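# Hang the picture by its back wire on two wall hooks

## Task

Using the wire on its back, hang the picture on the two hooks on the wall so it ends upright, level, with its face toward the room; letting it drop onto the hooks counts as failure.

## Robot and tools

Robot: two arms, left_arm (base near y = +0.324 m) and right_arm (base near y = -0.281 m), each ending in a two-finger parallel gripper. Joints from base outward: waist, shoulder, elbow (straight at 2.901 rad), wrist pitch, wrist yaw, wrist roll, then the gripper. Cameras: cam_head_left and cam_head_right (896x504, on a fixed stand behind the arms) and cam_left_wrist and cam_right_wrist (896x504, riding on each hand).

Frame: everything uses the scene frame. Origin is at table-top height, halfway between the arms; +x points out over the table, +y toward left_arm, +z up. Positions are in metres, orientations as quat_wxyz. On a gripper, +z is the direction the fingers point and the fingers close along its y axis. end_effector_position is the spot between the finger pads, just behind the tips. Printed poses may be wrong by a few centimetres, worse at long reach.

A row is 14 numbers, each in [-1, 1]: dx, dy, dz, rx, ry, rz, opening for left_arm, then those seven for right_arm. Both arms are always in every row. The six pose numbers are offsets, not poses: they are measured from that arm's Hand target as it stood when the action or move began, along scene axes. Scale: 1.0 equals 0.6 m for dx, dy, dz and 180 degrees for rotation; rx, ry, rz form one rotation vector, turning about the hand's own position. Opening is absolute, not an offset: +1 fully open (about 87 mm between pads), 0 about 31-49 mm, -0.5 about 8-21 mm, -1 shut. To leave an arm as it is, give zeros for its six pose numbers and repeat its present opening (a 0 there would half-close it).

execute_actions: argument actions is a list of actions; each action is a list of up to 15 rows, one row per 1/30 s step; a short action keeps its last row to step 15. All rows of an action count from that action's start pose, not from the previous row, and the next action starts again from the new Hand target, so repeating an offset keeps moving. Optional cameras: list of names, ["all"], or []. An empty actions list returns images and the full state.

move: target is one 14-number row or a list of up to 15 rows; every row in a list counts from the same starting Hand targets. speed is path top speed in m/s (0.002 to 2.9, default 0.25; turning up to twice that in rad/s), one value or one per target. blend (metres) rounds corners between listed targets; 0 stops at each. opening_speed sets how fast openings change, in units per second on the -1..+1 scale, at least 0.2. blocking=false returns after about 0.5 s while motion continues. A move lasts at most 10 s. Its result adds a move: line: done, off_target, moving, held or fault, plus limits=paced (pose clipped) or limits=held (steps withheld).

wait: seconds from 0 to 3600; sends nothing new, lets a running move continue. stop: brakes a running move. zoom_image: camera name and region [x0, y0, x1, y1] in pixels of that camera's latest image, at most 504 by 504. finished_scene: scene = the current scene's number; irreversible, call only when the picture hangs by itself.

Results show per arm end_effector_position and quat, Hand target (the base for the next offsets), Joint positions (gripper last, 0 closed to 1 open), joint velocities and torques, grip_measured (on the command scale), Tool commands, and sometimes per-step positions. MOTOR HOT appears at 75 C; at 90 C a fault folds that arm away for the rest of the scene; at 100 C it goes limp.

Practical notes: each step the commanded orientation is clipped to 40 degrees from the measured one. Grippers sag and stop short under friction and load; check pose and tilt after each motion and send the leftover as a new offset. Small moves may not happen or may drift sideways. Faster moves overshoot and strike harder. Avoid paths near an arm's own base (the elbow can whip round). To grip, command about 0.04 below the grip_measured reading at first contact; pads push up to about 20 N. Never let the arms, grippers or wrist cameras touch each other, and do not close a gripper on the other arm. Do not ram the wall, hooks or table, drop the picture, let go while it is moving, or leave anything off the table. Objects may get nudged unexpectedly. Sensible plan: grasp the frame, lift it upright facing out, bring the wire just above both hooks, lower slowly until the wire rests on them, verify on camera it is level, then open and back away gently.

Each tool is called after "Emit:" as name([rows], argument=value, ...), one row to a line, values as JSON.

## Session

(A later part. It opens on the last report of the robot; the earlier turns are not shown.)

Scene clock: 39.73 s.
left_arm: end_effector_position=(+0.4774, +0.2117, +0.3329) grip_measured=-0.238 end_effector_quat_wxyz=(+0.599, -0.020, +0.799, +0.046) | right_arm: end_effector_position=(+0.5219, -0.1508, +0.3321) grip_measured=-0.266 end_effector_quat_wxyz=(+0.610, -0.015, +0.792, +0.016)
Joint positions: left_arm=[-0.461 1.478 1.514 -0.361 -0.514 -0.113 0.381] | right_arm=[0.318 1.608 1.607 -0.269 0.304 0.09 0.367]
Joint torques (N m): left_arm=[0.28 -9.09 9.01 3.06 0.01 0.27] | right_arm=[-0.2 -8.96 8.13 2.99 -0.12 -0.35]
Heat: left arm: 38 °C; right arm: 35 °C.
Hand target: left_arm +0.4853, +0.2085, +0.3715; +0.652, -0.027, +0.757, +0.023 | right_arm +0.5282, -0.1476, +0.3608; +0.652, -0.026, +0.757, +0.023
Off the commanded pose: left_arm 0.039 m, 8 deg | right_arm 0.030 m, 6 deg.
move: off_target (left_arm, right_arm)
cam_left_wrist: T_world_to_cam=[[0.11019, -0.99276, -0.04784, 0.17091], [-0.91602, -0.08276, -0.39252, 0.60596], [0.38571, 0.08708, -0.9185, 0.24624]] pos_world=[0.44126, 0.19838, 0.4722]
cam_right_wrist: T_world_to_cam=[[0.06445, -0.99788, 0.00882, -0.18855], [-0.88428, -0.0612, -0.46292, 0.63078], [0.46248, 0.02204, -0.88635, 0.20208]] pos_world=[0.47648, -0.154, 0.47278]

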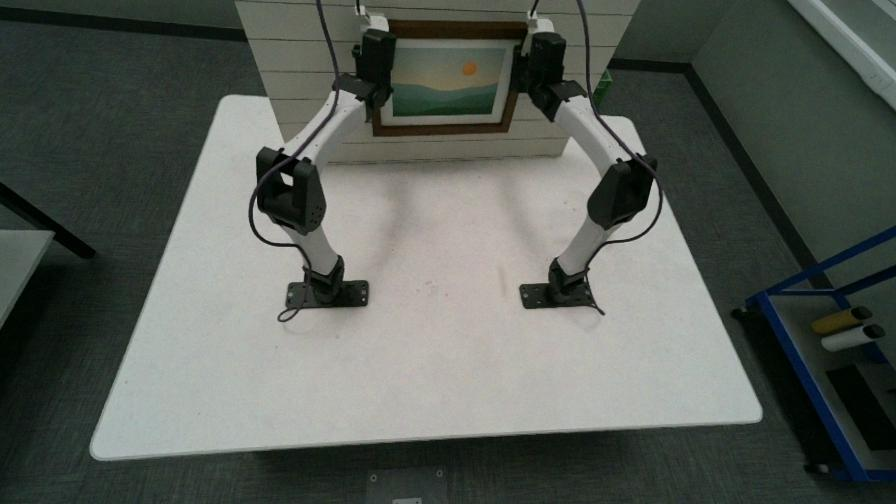

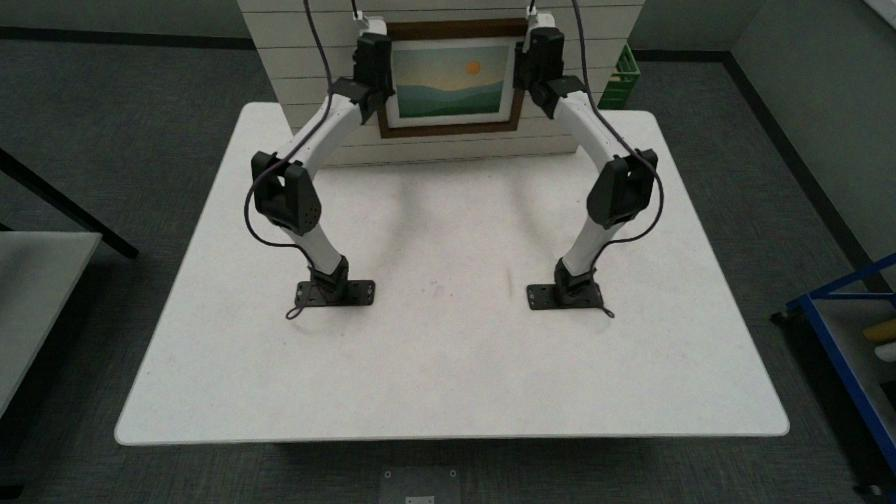

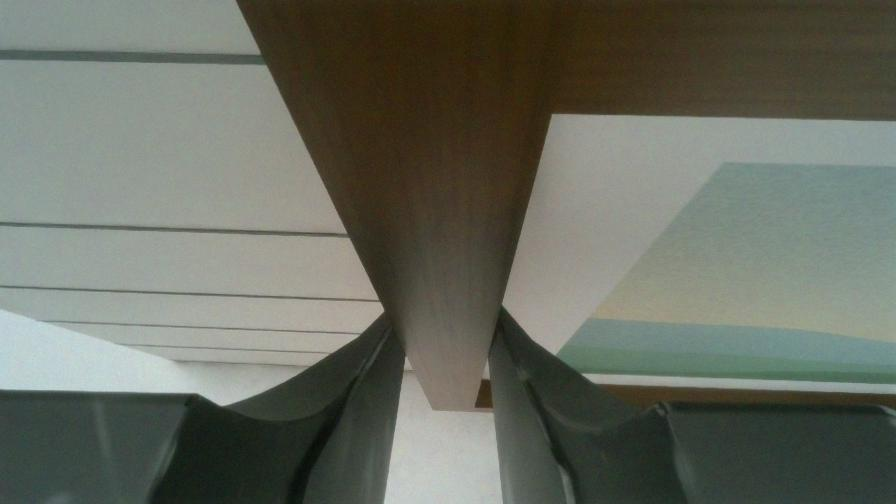

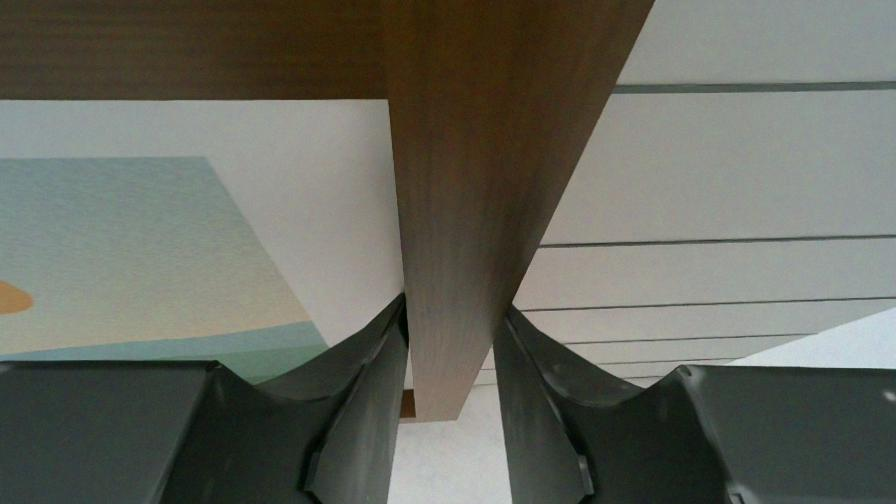

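Emit:
move([
  [0, 0, -0.033, 0, 0, 0, -0.6, 0, 0, -0.042, 0, 0, 0, -0.6],
], speed=0.05, cameras=["cam_head_left", "cam_head_right"])

Emit:
zoom_image(camera="cam_head_right", region=[360, 0, 560, 150])

Scene clock: 41.70 s.
left_arm: end_effector_position=(+0.4777, +0.2115, +0.3092) grip_measured=-0.238 end_effector_quat_wxyz=(+0.597, -0.019, +0.801, +0.047) | right_arm: end_effector_position=(+0.5218, -0.1509, +0.3067) grip_measured=-0.266 end_effector_quat_wxyz=(+0.610, -0.015, +0.792, +0.016)
Joint positions: left_arm=[-0.461 1.463 1.411 -0.28 -0.513 -0.113 0.381] | right_arm=[0.318 1.589 1.484 -0.166 0.304 0.09 0.367]
Joint torques (N m): left_arm=[0.27 -9.66 9.47 3.02 -0.01 0.27] | right_arm=[-0.21 -8.94 8.4 3.01 -0.12 -0.34]
Heat: left arm: 39 °C; right arm: 35 °C.
Hand target: left_arm +0.4853, +0.2086, +0.3517; +0.652, -0.027, +0.757, +0.023 | right_arm +0.5282, -0.1476, +0.3357; +0.652, -0.026, +0.757, +0.023
Off the commanded pose: left_arm 0.043 m, 9 deg | right_arm 0.030 m, 6 deg.
move: off_target (left_arm, right_arm)

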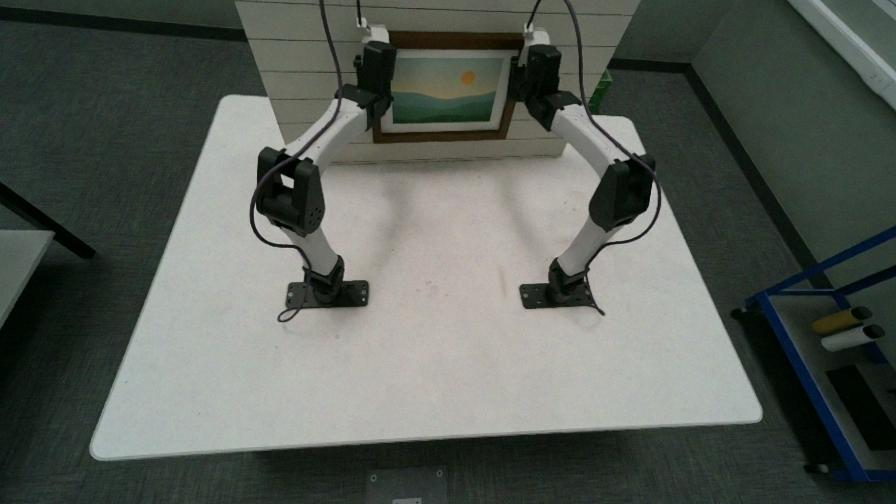

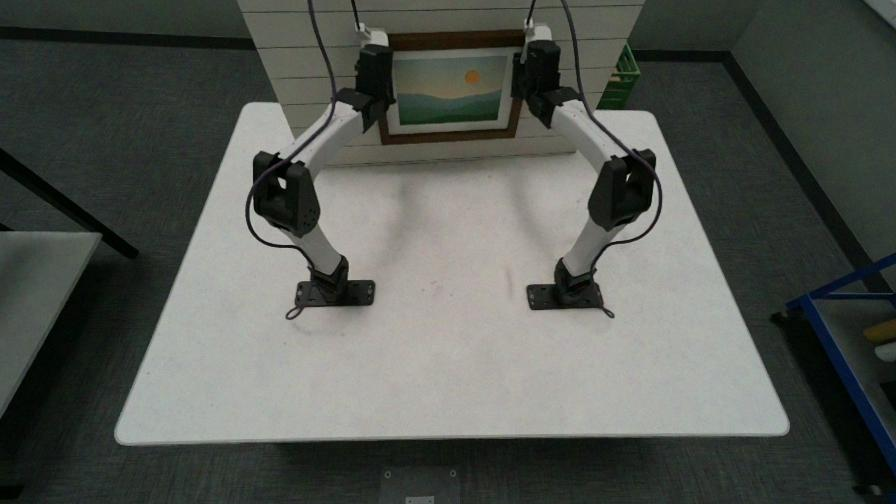

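Scaled by 2.520.

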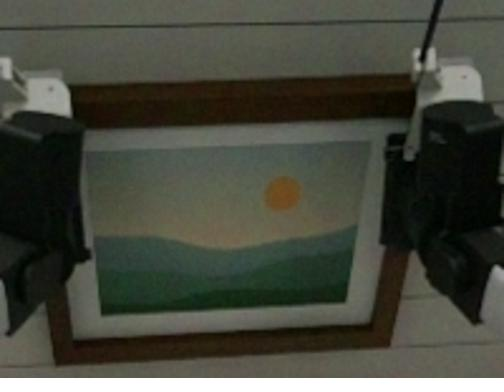

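Emit:
move([
  [0, 0, -0.015, 0, 0, 0, -0.6, 0, 0, -0.020, 0, 0, 0, -0.6],
], speed=0.05, cameras=[])

Emit:
move([
  [0, 0, -0.015, 0, 0, 0, -0.6, 0, 0, -0.015, 0, 0, 0, -0.6],
], speed=0.05, cameras=["cam_left_wrist", "cam_right_wrist"])

Scene clock: 43.57 s.
left_arm: end_effector_position=(+0.4777, +0.2114, +0.2970) grip_measured=-0.238 end_effector_quat_wxyz=(+0.594, -0.018, +0.803, +0.048) | right_arm: end_effector_position=(+0.5215, -0.1510, +0.2935) grip_measured=-0.265 end_effector_quat_wxyz=(+0.609, -0.015, +0.793, +0.016)
Joint positions: left_arm=[-0.461 1.459 1.364 -0.245 -0.513 -0.113 0.381] | right_arm=[0.318 1.584 1.429 -0.119 0.304 0.09 0.368]
Joint torques (N m): left_arm=[0.27 -10.15 9.76 3.05 -0.02 0.28] | right_arm=[-0.21 -9.05 8.4 2.99 -0.12 -0.35]
Heat: left arm: 39 °C; right arm: 35 °C.
Hand target: left_arm +0.4854, +0.2085, +0.3428; +0.652, -0.027, +0.757, +0.023 | right_arm +0.5282, -0.1476, +0.3237; +0.652, -0.026, +0.757, +0.023
Off the commanded pose: left_arm 0.046 m, 9 deg | right_arm 0.031 m, 7 deg.
move: off_target (left_arm, right_arm)

Scene clock: 44.33 s.
left_arm: end_effector_position=(+0.4777, +0.2120, +0.2861) grip_measured=-0.238 end_effector_quat_wxyz=(+0.592, -0.017, +0.804, +0.048) | right_arm: end_effector_position=(+0.5213, -0.1510, +0.2824) grip_measured=-0.265 end_effector_quat_wxyz=(+0.607, -0.015, +0.794, +0.016)
Joint positions: left_arm=[-0.459 1.456 1.322 -0.21 -0.511 -0.113 0.381] | right_arm=[0.318 1.583 1.388 -0.084 0.304 0.092 0.368]
Joint torques (N m): left_arm=[0.12 -10.47 9.61 3.05 -0.04 0.28] | right_arm=[-0.2 -9.24 8.7 3.04 -0.12 -0.37]
Heat: left arm: 39 °C; right arm: 35 °C.
Hand target: left_arm +0.4853, +0.2085, +0.3337; +0.652, -0.027, +0.757, +0.023 | right_arm +0.5282, -0.1476, +0.3146; +0.652, -0.026, +0.757, +0.023
Off the commanded pose: left_arm 0.048 m, 9 deg | right_arm 0.033 m, 7 deg.
move: off_target (left_arm, right_arm)
cam_left_wrist: T_world_to_cam=[[0.10824, -0.99247, -0.05727, 0.17241], [-0.92316, -0.07897, -0.37622, 0.58596], [0.36887, 0.09359, -0.92476, 0.21157]] pos_world=[0.44423, 0.19759, 0.42598]
cam_right_wrist: T_world_to_cam=[[0.06364, -0.99793, 0.00928, -0.18805], [-0.88763, -0.06085, -0.45651, 0.60716], [0.45613, 0.02082, -0.88967, 0.16227]] pos_world=[0.47689, -0.15409, 0.42329]

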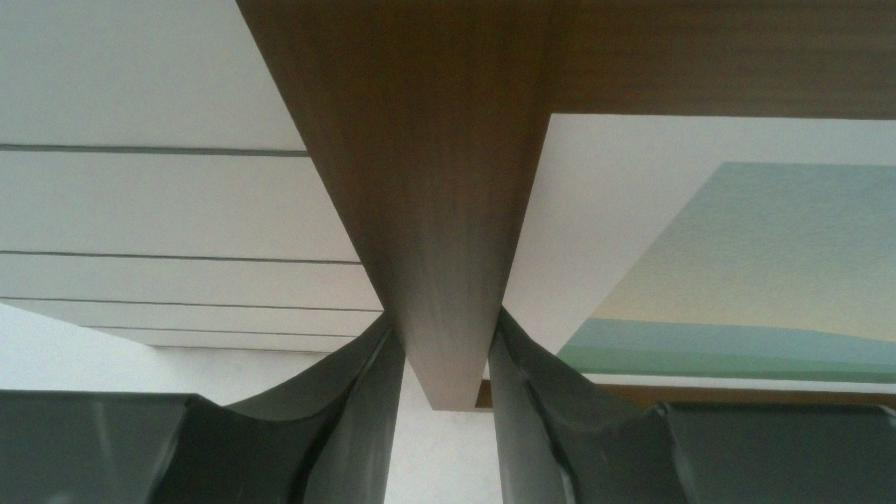

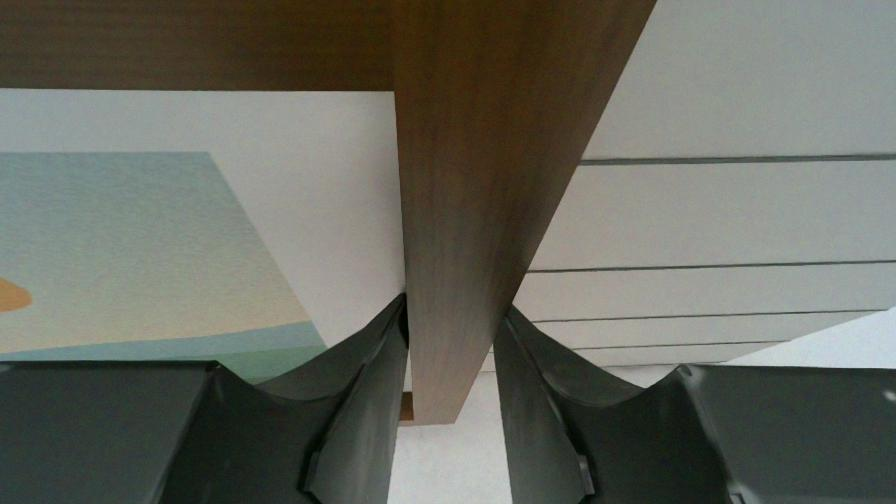

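Emit:
move([
  [0, 0, -0.013, 0, 0, 0, -0.6, 0, 0, -0.017, 0, 0, 0, -0.6],
], speed=0.05, cameras=["cam_head_left", "cam_head_right"])

Emit:
zoom_image(camera="cam_head_right", region=[360, 0, 560, 150])

Emit:
zoom_image(camera="cam_head_left", region=[360, 0, 560, 150])

Scene clock: 52.90 s.
left_arm: end_effector_position=(+0.4784, +0.2117, +0.2806) grip_measured=-0.238 end_effector_quat_wxyz=(+0.595, -0.018, +0.802, +0.047) | right_arm: end_effector_position=(+0.5218, -0.1508, +0.2763) grip_measured=-0.265 end_effector_quat_wxyz=(+0.612, -0.014, +0.791, +0.017)
Joint positions: left_arm=[-0.459 1.453 1.29 -0.174 -0.511 -0.112 0.381] | right_arm=[0.318 1.579 1.35 -0.037 0.304 0.092 0.368]
Joint torques (N m): left_arm=[0.17 -10.37 9.51 3.02 -0.03 0.26] | right_arm=[-0.23 -8.91 8.46 2.94 -0.12 -0.36]
Heat: left arm: 40 °C; right arm: 39 °C.
Hand target: left_arm +0.4853, +0.2086, +0.3258; +0.652, -0.027, +0.757, +0.023 | right_arm +0.5282, -0.1476, +0.3043; +0.652, -0.026, +0.757, +0.023
Off the commanded pose: left_arm 0.046 m, 9 deg | right_arm 0.029 m, 6 deg.
move: off_target (left_arm, right_arm)

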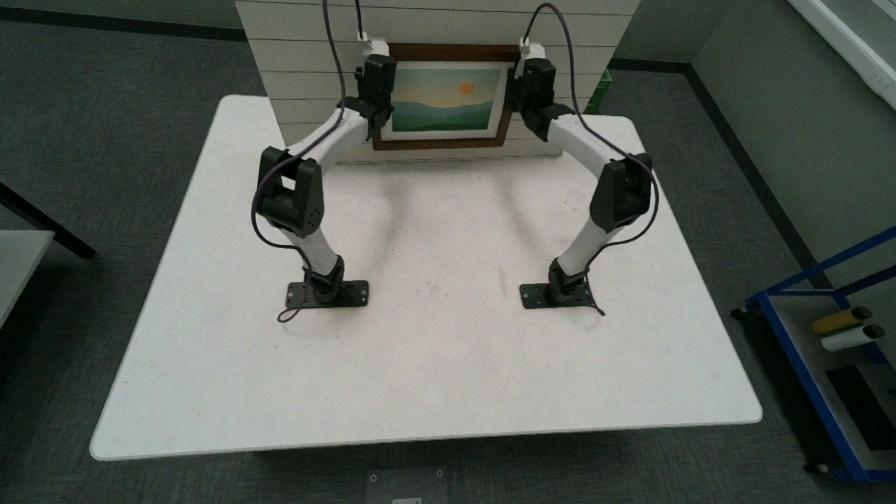

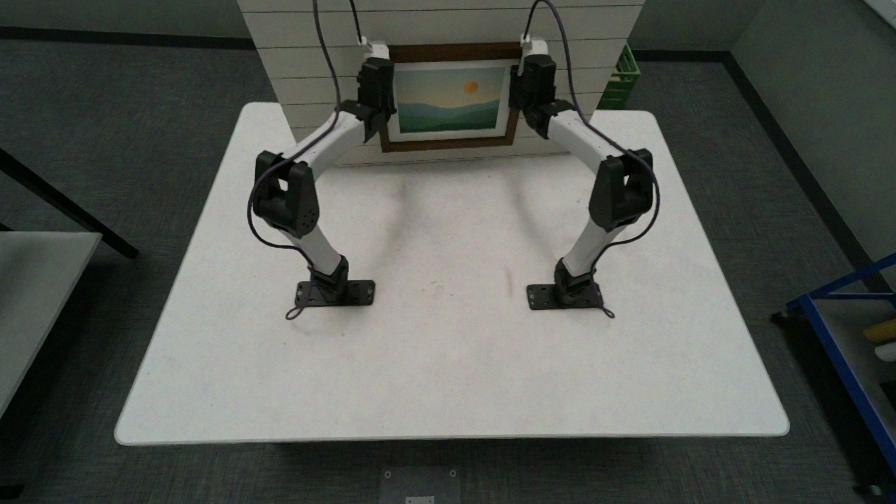

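Scaled by 2.520.

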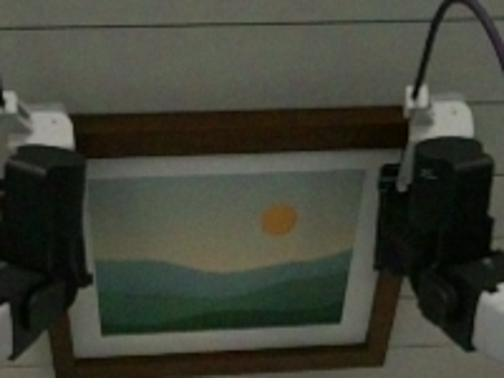

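Scaled by 2.520.

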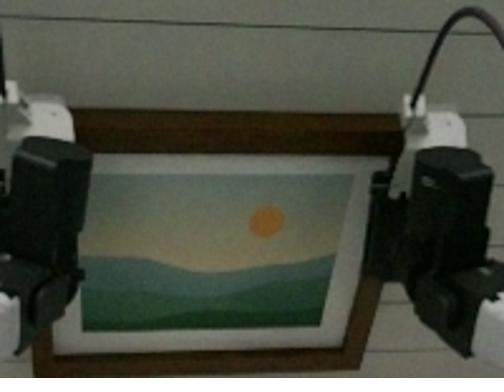

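Emit:
move([
  [0, 0, -0.015, 0, 0, 0, -0.6, 0, 0, -0.017, 0, 0, 0, -0.6],
], speed=0.05, cameras=["cam_left_wrist", "cam_right_wrist"])

Scene clock: 54.50 s.
left_arm: end_effector_position=(+0.4795, +0.2115, +0.2788) grip_measured=-0.238 end_effector_quat_wxyz=(+0.604, -0.019, +0.796, +0.045) | right_arm: end_effector_position=(+0.5232, -0.1503, +0.2747) grip_measured=-0.266 end_effector_quat_wxyz=(+0.622, -0.012, +0.783, +0.020)
Joint positions: left_arm=[-0.459 1.445 1.257 -0.123 -0.511 -0.105 0.381] | right_arm=[0.318 1.574 1.314 0.022 0.304 0.09 0.367]
Joint torques (N m): left_arm=[0.17 -9.65 9.28 2.91 -0.01 0.22] | right_arm=[-0.24 -8.28 8.18 2.8 -0.14 -0.36]
Heat: left arm: 40 °C; right arm: 39 °C.
Hand target: left_arm +0.4854, +0.2086, +0.3169; +0.652, -0.027, +0.757, +0.023 | right_arm +0.5281, -0.1476, +0.2942; +0.652, -0.026, +0.757, +0.023
Off the commanded pose: left_arm 0.039 m, 8 deg | right_arm 0.020 m, 5 deg.
move: off_target (left_arm, right_arm)
cam_left_wrist: T_world_to_cam=[[0.10743, -0.99303, -0.04842, 0.16934], [-0.91207, -0.07905, -0.40233, 0.58681], [0.3957, 0.08738, -0.91421, 0.18968]] pos_world=[0.44197, 0.19798, 0.4177]
cam_right_wrist: T_world_to_cam=[[0.06392, -0.99796, -0.00097, -0.18476], [-0.8698, -0.05523, -0.49031, 0.60623], [0.48925, 0.03218, -0.87155, 0.13397]] pos_world=[0.47356, -0.1552, 0.41382]

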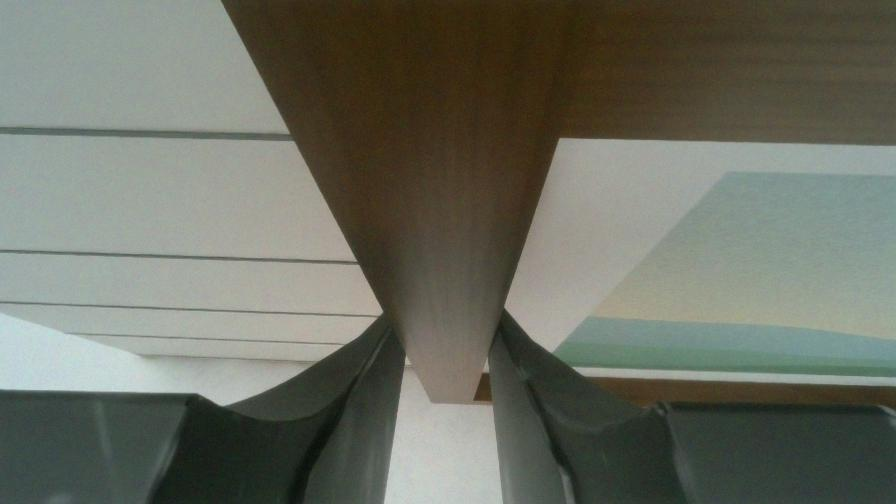

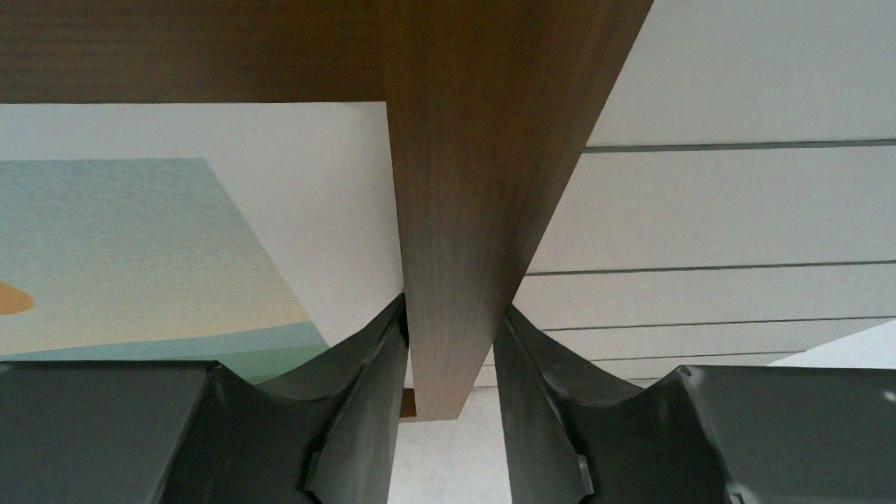

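Emit:
move([
  [-0.005, 0, -0.024, 0, 0, 0, -0.6, -0.005, 0, -0.018, 0, 0, 0, -0.6],
], speed=0.05, cameras=["all"])

Emit:
zoom_image(camera="cam_head_right", region=[360, 0, 560, 150])

Scene clock: 64.57 s.
left_arm: end_effector_position=(+0.4803, +0.2119, +0.2779) grip_measured=-0.239 end_effector_quat_wxyz=(+0.619, -0.018, +0.784, +0.043) | right_arm: end_effector_position=(+0.5231, -0.1511, +0.2742) grip_measured=-0.267 end_effector_quat_wxyz=(+0.635, -0.015, +0.772, +0.020)
Joint positions: left_arm=[-0.459 1.429 1.201 -0.038 -0.511 -0.086 0.38] | right_arm=[0.318 1.562 1.269 0.09 0.304 0.073 0.367]
Joint torques (N m): left_arm=[-0.08 -8.79 8.53 2.63 0 0] | right_arm=[-0.08 -7.72 7.62 2.55 -0.14 -0.19]
Heat: left arm: 41 °C; right arm: 39 °C.
Hand target: left_arm +0.4824, +0.2086, +0.3025; +0.652, -0.027, +0.757, +0.023 | right_arm +0.5252, -0.1476, +0.2835; +0.652, -0.026, +0.757, +0.023
Off the commanded pose: left_arm 0.025 m, 5 deg | right_arm 0.010 m, 3 deg.
move: off_target (left_arm, right_arm)
cam_left_wrist: T_world_to_cam=[[0.10468, -0.99358, -0.0429, 0.16954], [-0.8957, -0.07545, -0.43821, 0.58852], [0.43216, 0.0843, -0.89785, 0.16701]] pos_world=[0.43721, 0.19878, 0.41513]
cam_right_wrist: T_world_to_cam=[[0.06744, -0.9977, 0.00616, -0.18931], [-0.8528, -0.06085, -0.51869, 0.60389], [0.51787, 0.02973, -0.85494, 0.11377]] pos_world=[0.46884, -0.15551, 0.41167]

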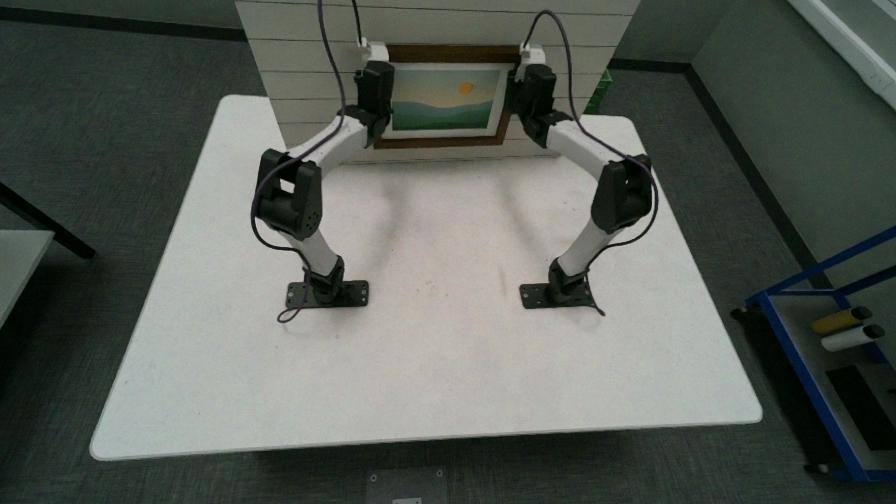

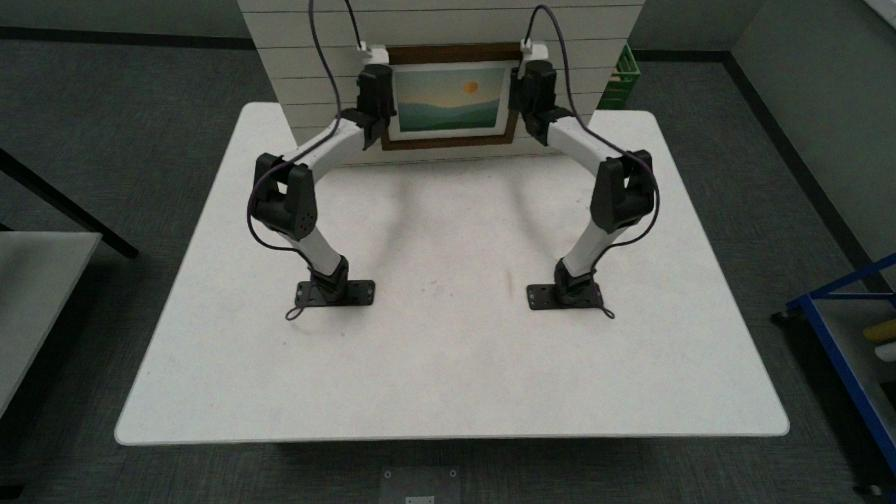

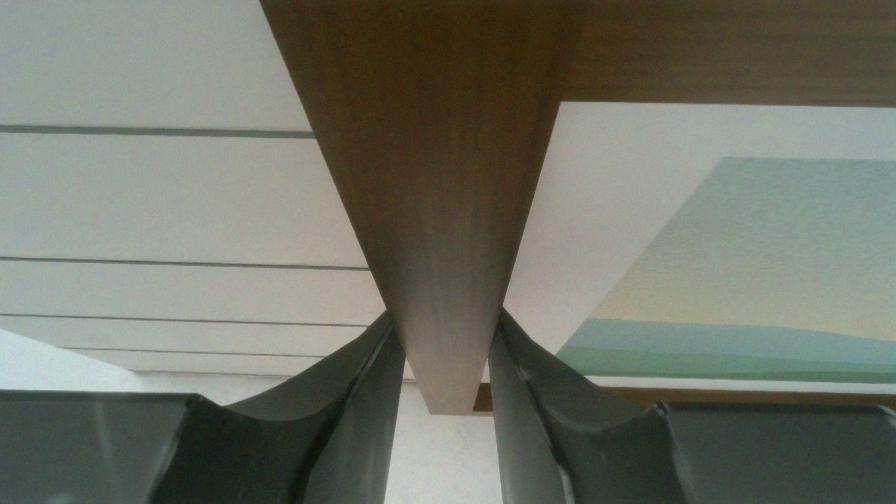

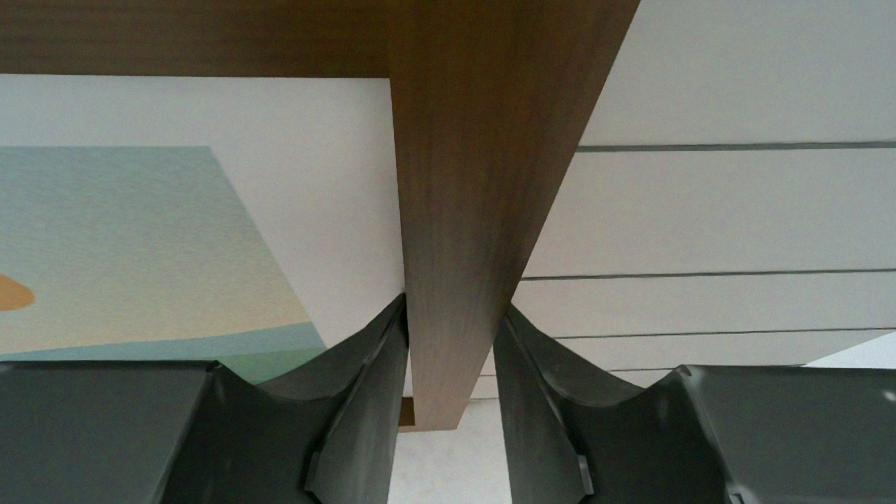

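Scaled by 2.520.

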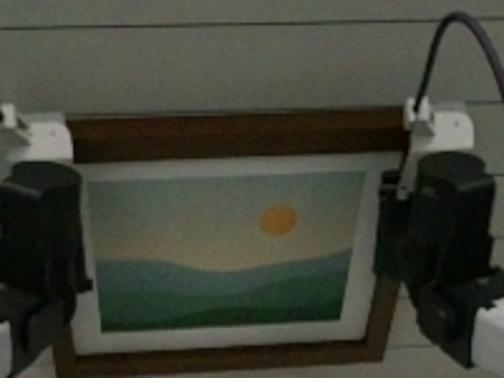

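Emit:
move([
  [0.025, 0, 0, 0, 0, 0, -0.6, 0.025, 0, 0, 0, 0, 0, -0.6],
], speed=0.05, cameras=["cam_left_wrist", "cam_right_wrist", "cam_head_right"])

Emit:
zoom_image(camera="cam_head_right", region=[360, 0, 560, 150])

Scene clock: 66.47 s.
left_arm: end_effector_position=(+0.4812, +0.2140, +0.2778) grip_measured=-0.239 end_effector_quat_wxyz=(+0.619, -0.018, +0.784, +0.043) | right_arm: end_effector_position=(+0.5242, -0.1529, +0.2741) grip_measured=-0.267 end_effector_quat_wxyz=(+0.635, -0.015, +0.772, +0.019)
Joint positions: left_arm=[-0.451 1.429 1.201 -0.037 -0.503 -0.085 0.38] | right_arm=[0.312 1.564 1.27 0.091 0.3 0.071 0.367]
Joint torques (N m): left_arm=[0.87 -4.55 11.69 2.74 0.11 0.06] | right_arm=[-0.92 -3.95 12.01 2.6 -0.25 -0.21]
Heat: left arm: 41 °C; right arm: 39 °C.
Hand target: left_arm +0.4974, +0.2085, +0.3025; +0.652, -0.026, +0.757, +0.023 | right_arm +0.5402, -0.1476, +0.2834; +0.652, -0.026, +0.757, +0.023
Off the commanded pose: left_arm 0.030 m, 5 deg | right_arm 0.019 m, 3 deg.
move: off_target (left_arm, right_arm)
cam_left_wrist: T_world_to_cam=[[0.10498, -0.99358, -0.04225, 0.17122], [-0.89591, -0.07605, -0.43768, 0.58958], [0.43166, 0.0838, -0.89814, 0.16684]] pos_world=[0.43821, 0.20097, 0.41513]
cam_right_wrist: T_world_to_cam=[[0.06653, -0.99776, 0.00678, -0.19081], [-0.85298, -0.0604, -0.51844, 0.60482], [0.51769, 0.02871, -0.85509, 0.1131]] pos_world=[0.47004, -0.1571, 0.41157]
Images, in order (width x height): cam_head_right 896x504, cam_left_wrist 896x504, cam_right_wrist 896x504.

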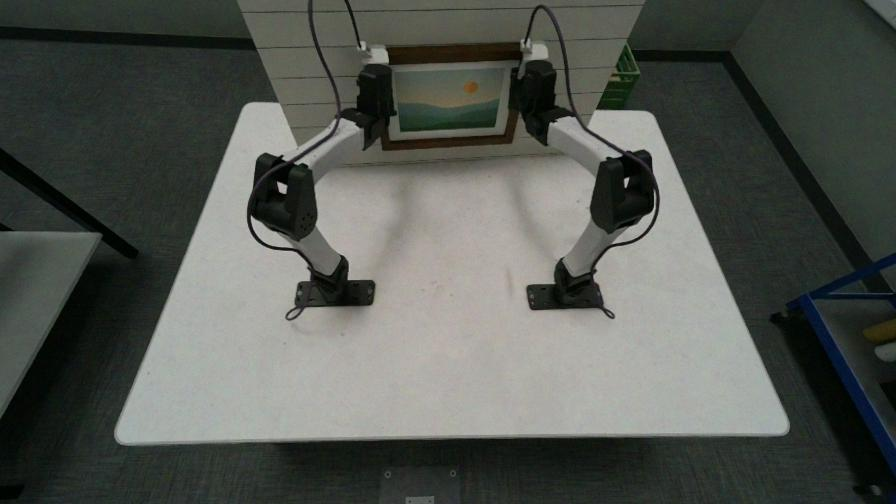

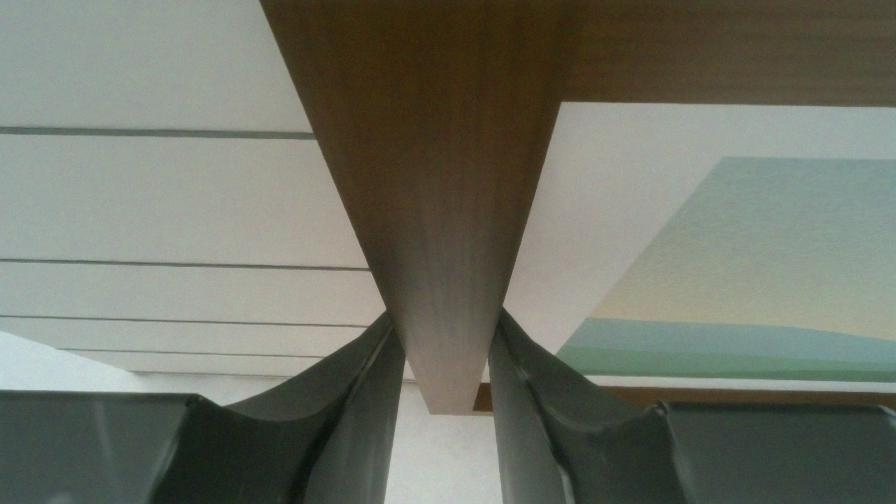

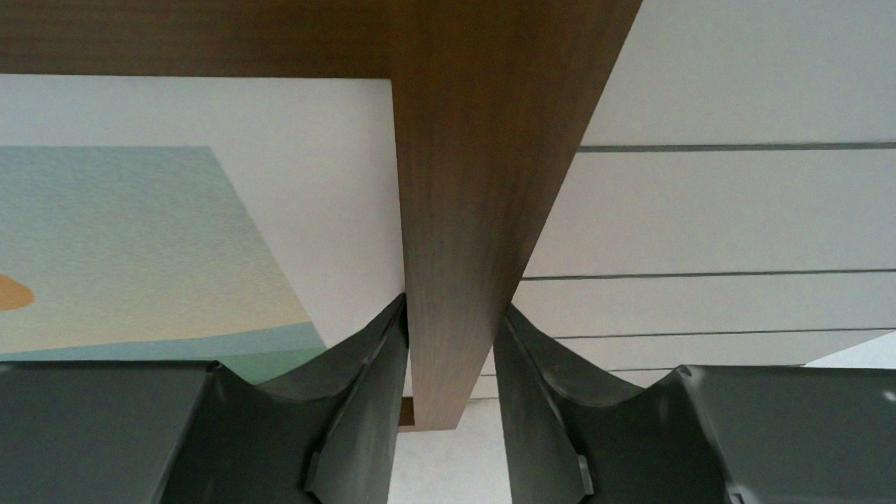

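Scaled by 2.520.

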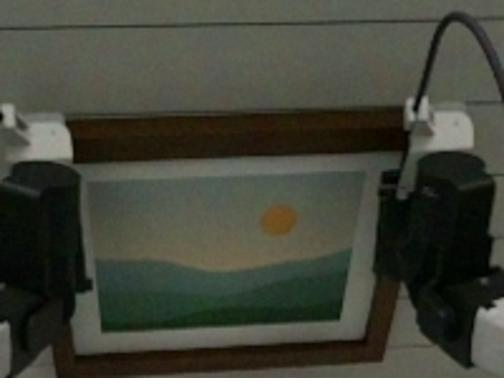

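Emit:
move([
  [-0.013, 0, -0.022, 0, 0, 0, -0.6, -0.013, 0, -0.018, 0, 0, 0, -0.6],
], speed=0.05, cameras=["cam_left_wrist", "cam_right_wrist", "cam_head_right"])

Emit:
zoom_image(camera="cam_head_right", region=[360, 0, 560, 150])

Scene clock: 70.60 s.
left_arm: end_effector_position=(+0.4816, +0.2147, +0.2775) grip_measured=-0.239 end_effector_quat_wxyz=(+0.626, -0.020, +0.778, +0.043) | right_arm: end_effector_position=(+0.5243, -0.1530, +0.2735) grip_measured=-0.267 end_effector_quat_wxyz=(+0.639, -0.016, +0.769, +0.019)
Joint positions: left_arm=[-0.451 1.423 1.177 0.001 -0.506 -0.078 0.38] | right_arm=[0.312 1.562 1.256 0.113 0.3 0.066 0.367]
Joint torques (N m): left_arm=[0.06 -5.75 7.91 2.73 0.06 -0.06] | right_arm=[-0.23 -5.41 7.46 2.77 -0.17 -0.14]
Heat: left arm: 41 °C; right arm: 39 °C.
Hand target: left_arm +0.4895, +0.2086, +0.2894; +0.652, -0.027, +0.757, +0.023 | right_arm +0.5324, -0.1476, +0.2726; +0.652, -0.026, +0.757, +0.023
Off the commanded pose: left_arm 0.016 m, 4 deg | right_arm 0.010 m, 2 deg.
move: off_target (left_arm)
cam_left_wrist: T_world_to_cam=[[0.10706, -0.99347, -0.03941, 0.17009], [-0.88761, -0.07765, -0.454, 0.59063], [0.44798, 0.08359, -0.89013, 0.15626]] pos_world=[0.43604, 0.20177, 0.41394]
cam_right_wrist: T_world_to_cam=[[0.06734, -0.99769, 0.00873, -0.19189], [-0.84777, -0.06183, -0.52675, 0.60382], [0.52607, 0.02807, -0.84997, 0.10661]] pos_world=[0.46874, -0.15711, 0.41035]
Images, in order (width x height): cam_head_right 896x504, cam_left_wrist 896x504, cam_right_wrist 896x504.

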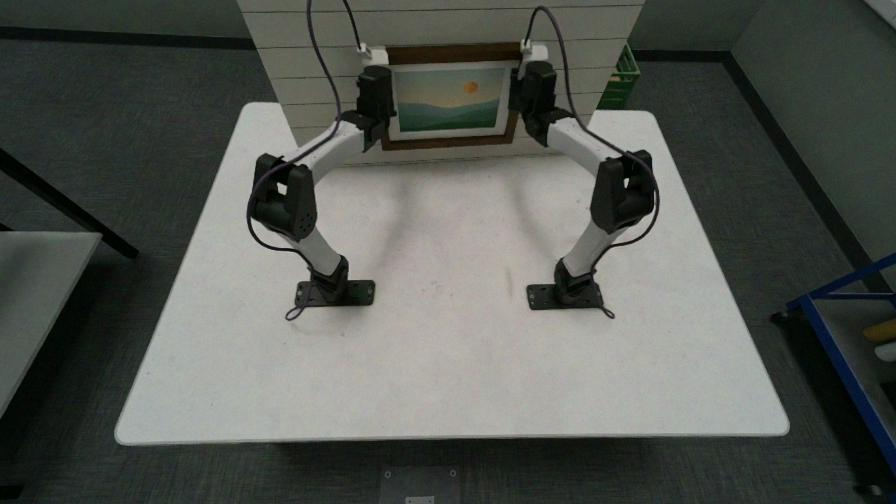

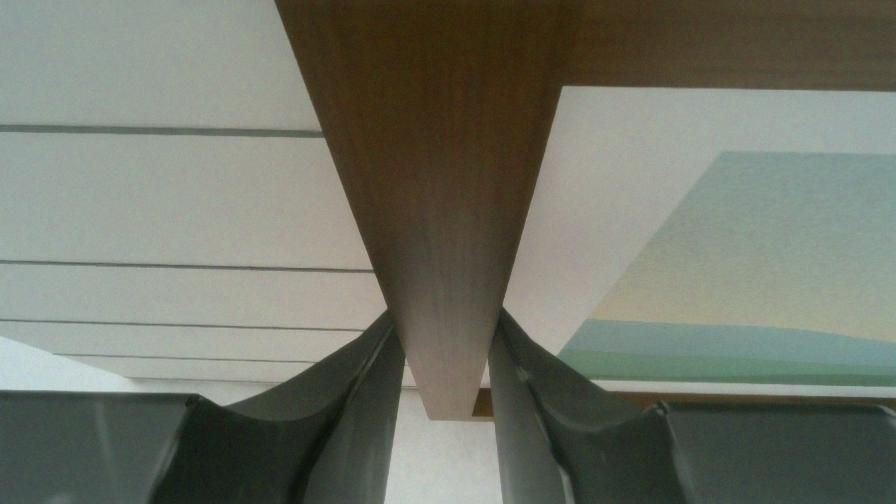

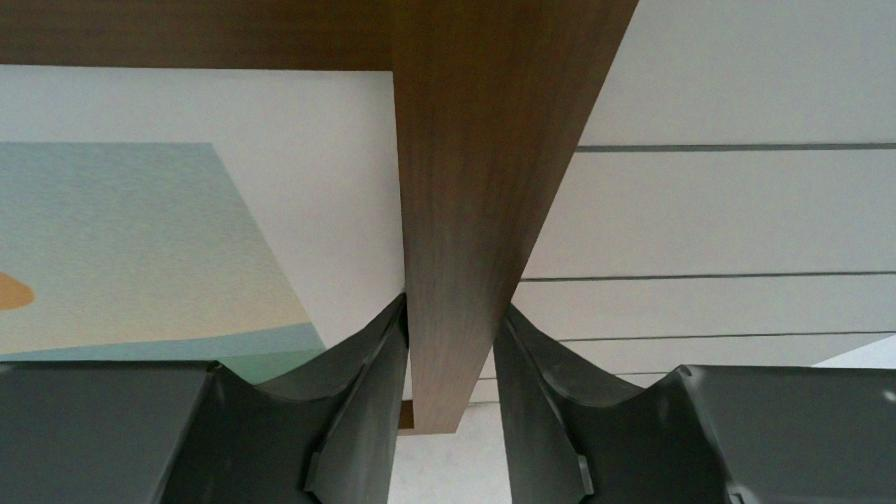

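Scaled by 2.520.

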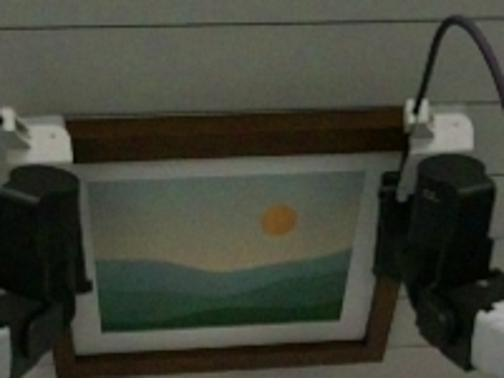

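Emit:
zoom_image(camera="cam_head_right", region=[430, 30, 490, 70])

Emit:
zoom_image(camera="cam_head_right", region=[430, 120, 490, 160])

Scaled by 8.400.

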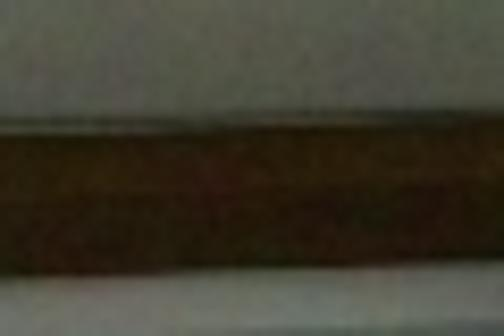

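Scaled by 8.400.

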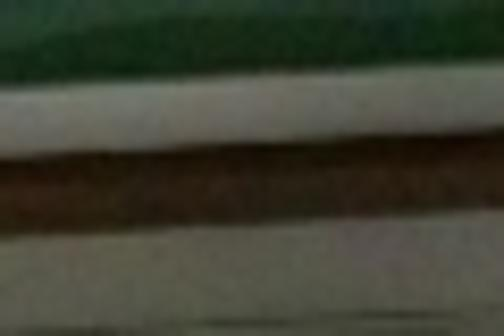

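Emit:
move([
  [-0.005, 0, 0, 0, 0, 0, -0.6, -0.005, 0, -0.004, 0, 0, 0, -0.6],
  [-0.005, 0, 0, 0, 0, 0, 0.0, -0.005, 0, -0.004, 0, 0, 0, 0.0],
], speed=0.05, opening_speed=0.5, cameras=["cam_left_wrist", "cam_right_wrist", "cam_head_right"])

Emit:
zoom_image(camera="cam_head_right", region=[360, 0, 560, 150])

Scene clock: 79.97 s.
left_arm: end_effector_position=(+0.4816, +0.2147, +0.2763) grip_measured=-0.001 end_effector_quat_wxyz=(+0.629, -0.020, +0.776, +0.042) | right_arm: end_effector_position=(+0.5235, -0.1538, +0.2706) grip_measured=-0.001 end_effector_quat_wxyz=(+0.642, -0.025, +0.766, +0.012)
Joint positions: left_arm=[-0.451 1.42 1.164 0.019 -0.505 -0.075 0.5] | right_arm=[0.313 1.557 1.231 0.143 0.3 0.042 0.5]
Joint torques (N m): left_arm=[-0.28 -6.41 8.27 2.6 -0.01 -0.08] | right_arm=[-0.08 -5.76 7.84 2.59 -0.15 0.13]
Heat: left arm: 43 °C; right arm: 40 °C.
Hand target: left_arm +0.4866, +0.2085, +0.2892; +0.652, -0.027, +0.757, +0.023 | right_arm +0.5294, -0.1476, +0.2702; +0.652, -0.026, +0.757, +0.023
Off the commanded pose: left_arm 0.015 m, 4 deg | right_arm 0.009 m, 2 deg.
move: off_target (left_arm); target 2's new opening was sent with left_arm's hand 0.014 m and 4 deg from that target
cam_left_wrist: T_world_to_cam=[[0.10619, -0.99363, -0.0376, 0.16989], [-0.88464, -0.07714, -0.45984, 0.59023], [0.45401, 0.08209, -0.88721, 0.15188]] pos_world=[0.43515, 0.20187, 0.41254]
cam_right_wrist: T_world_to_cam=[[0.07268, -0.99689, 0.03045, -0.20113], [-0.84197, -0.0777, -0.5339, 0.59808], [0.5346, 0.01317, -0.845, 0.09644]] pos_world=[0.46663, -0.1553, 0.40693]
Images, in order (width x height): cam_head_right 896x504, cam_left_wrist 896x504, cam_right_wrist 896x504.

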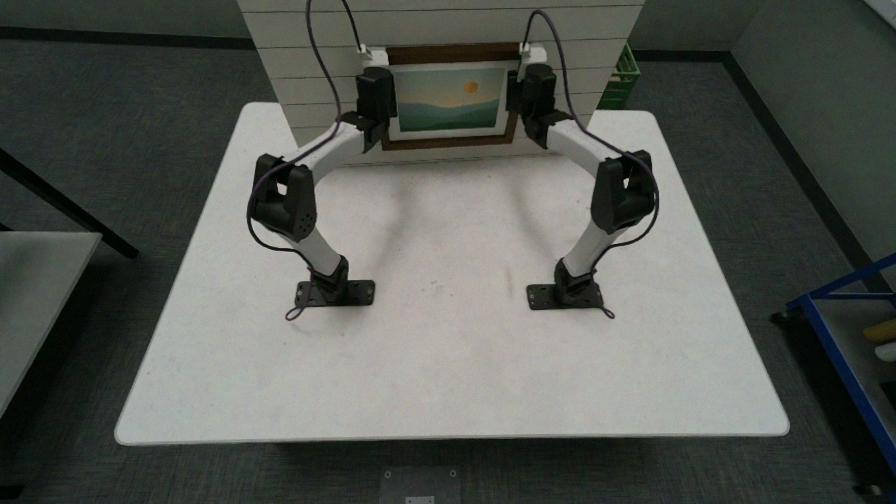

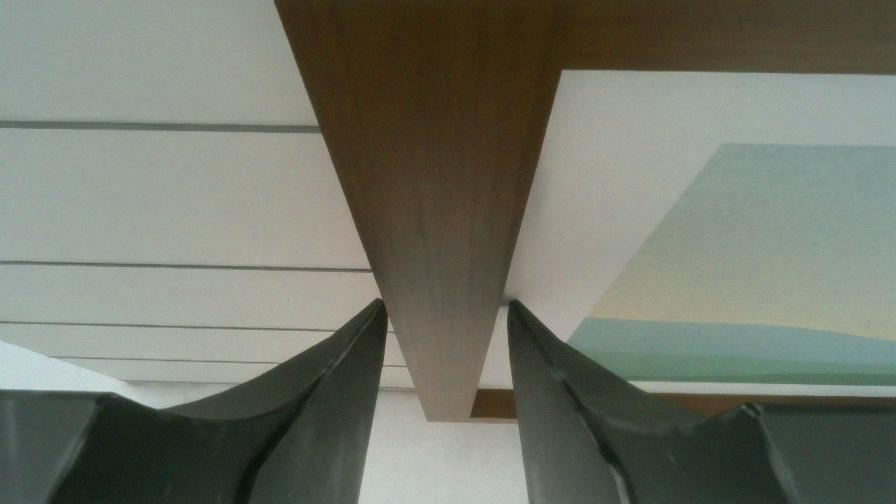

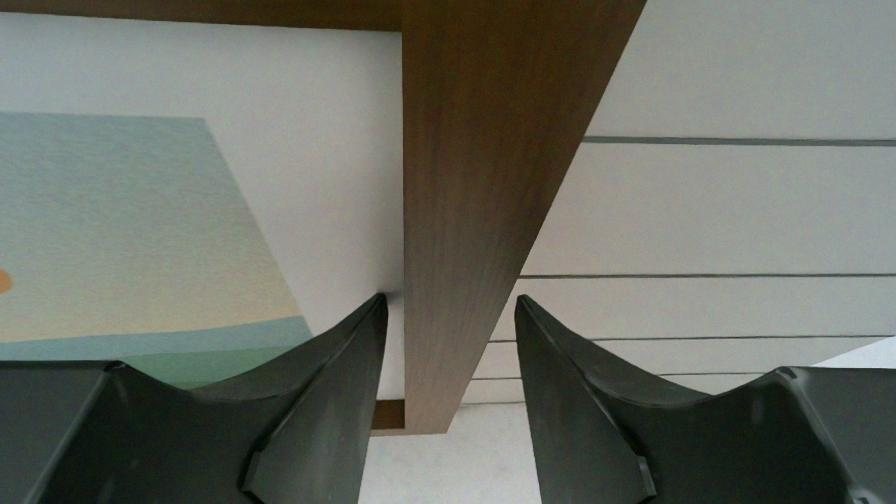

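Scaled by 2.520.

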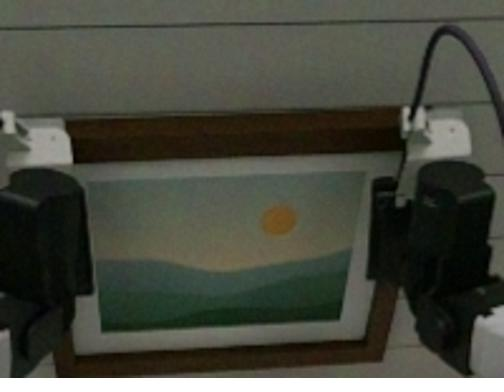

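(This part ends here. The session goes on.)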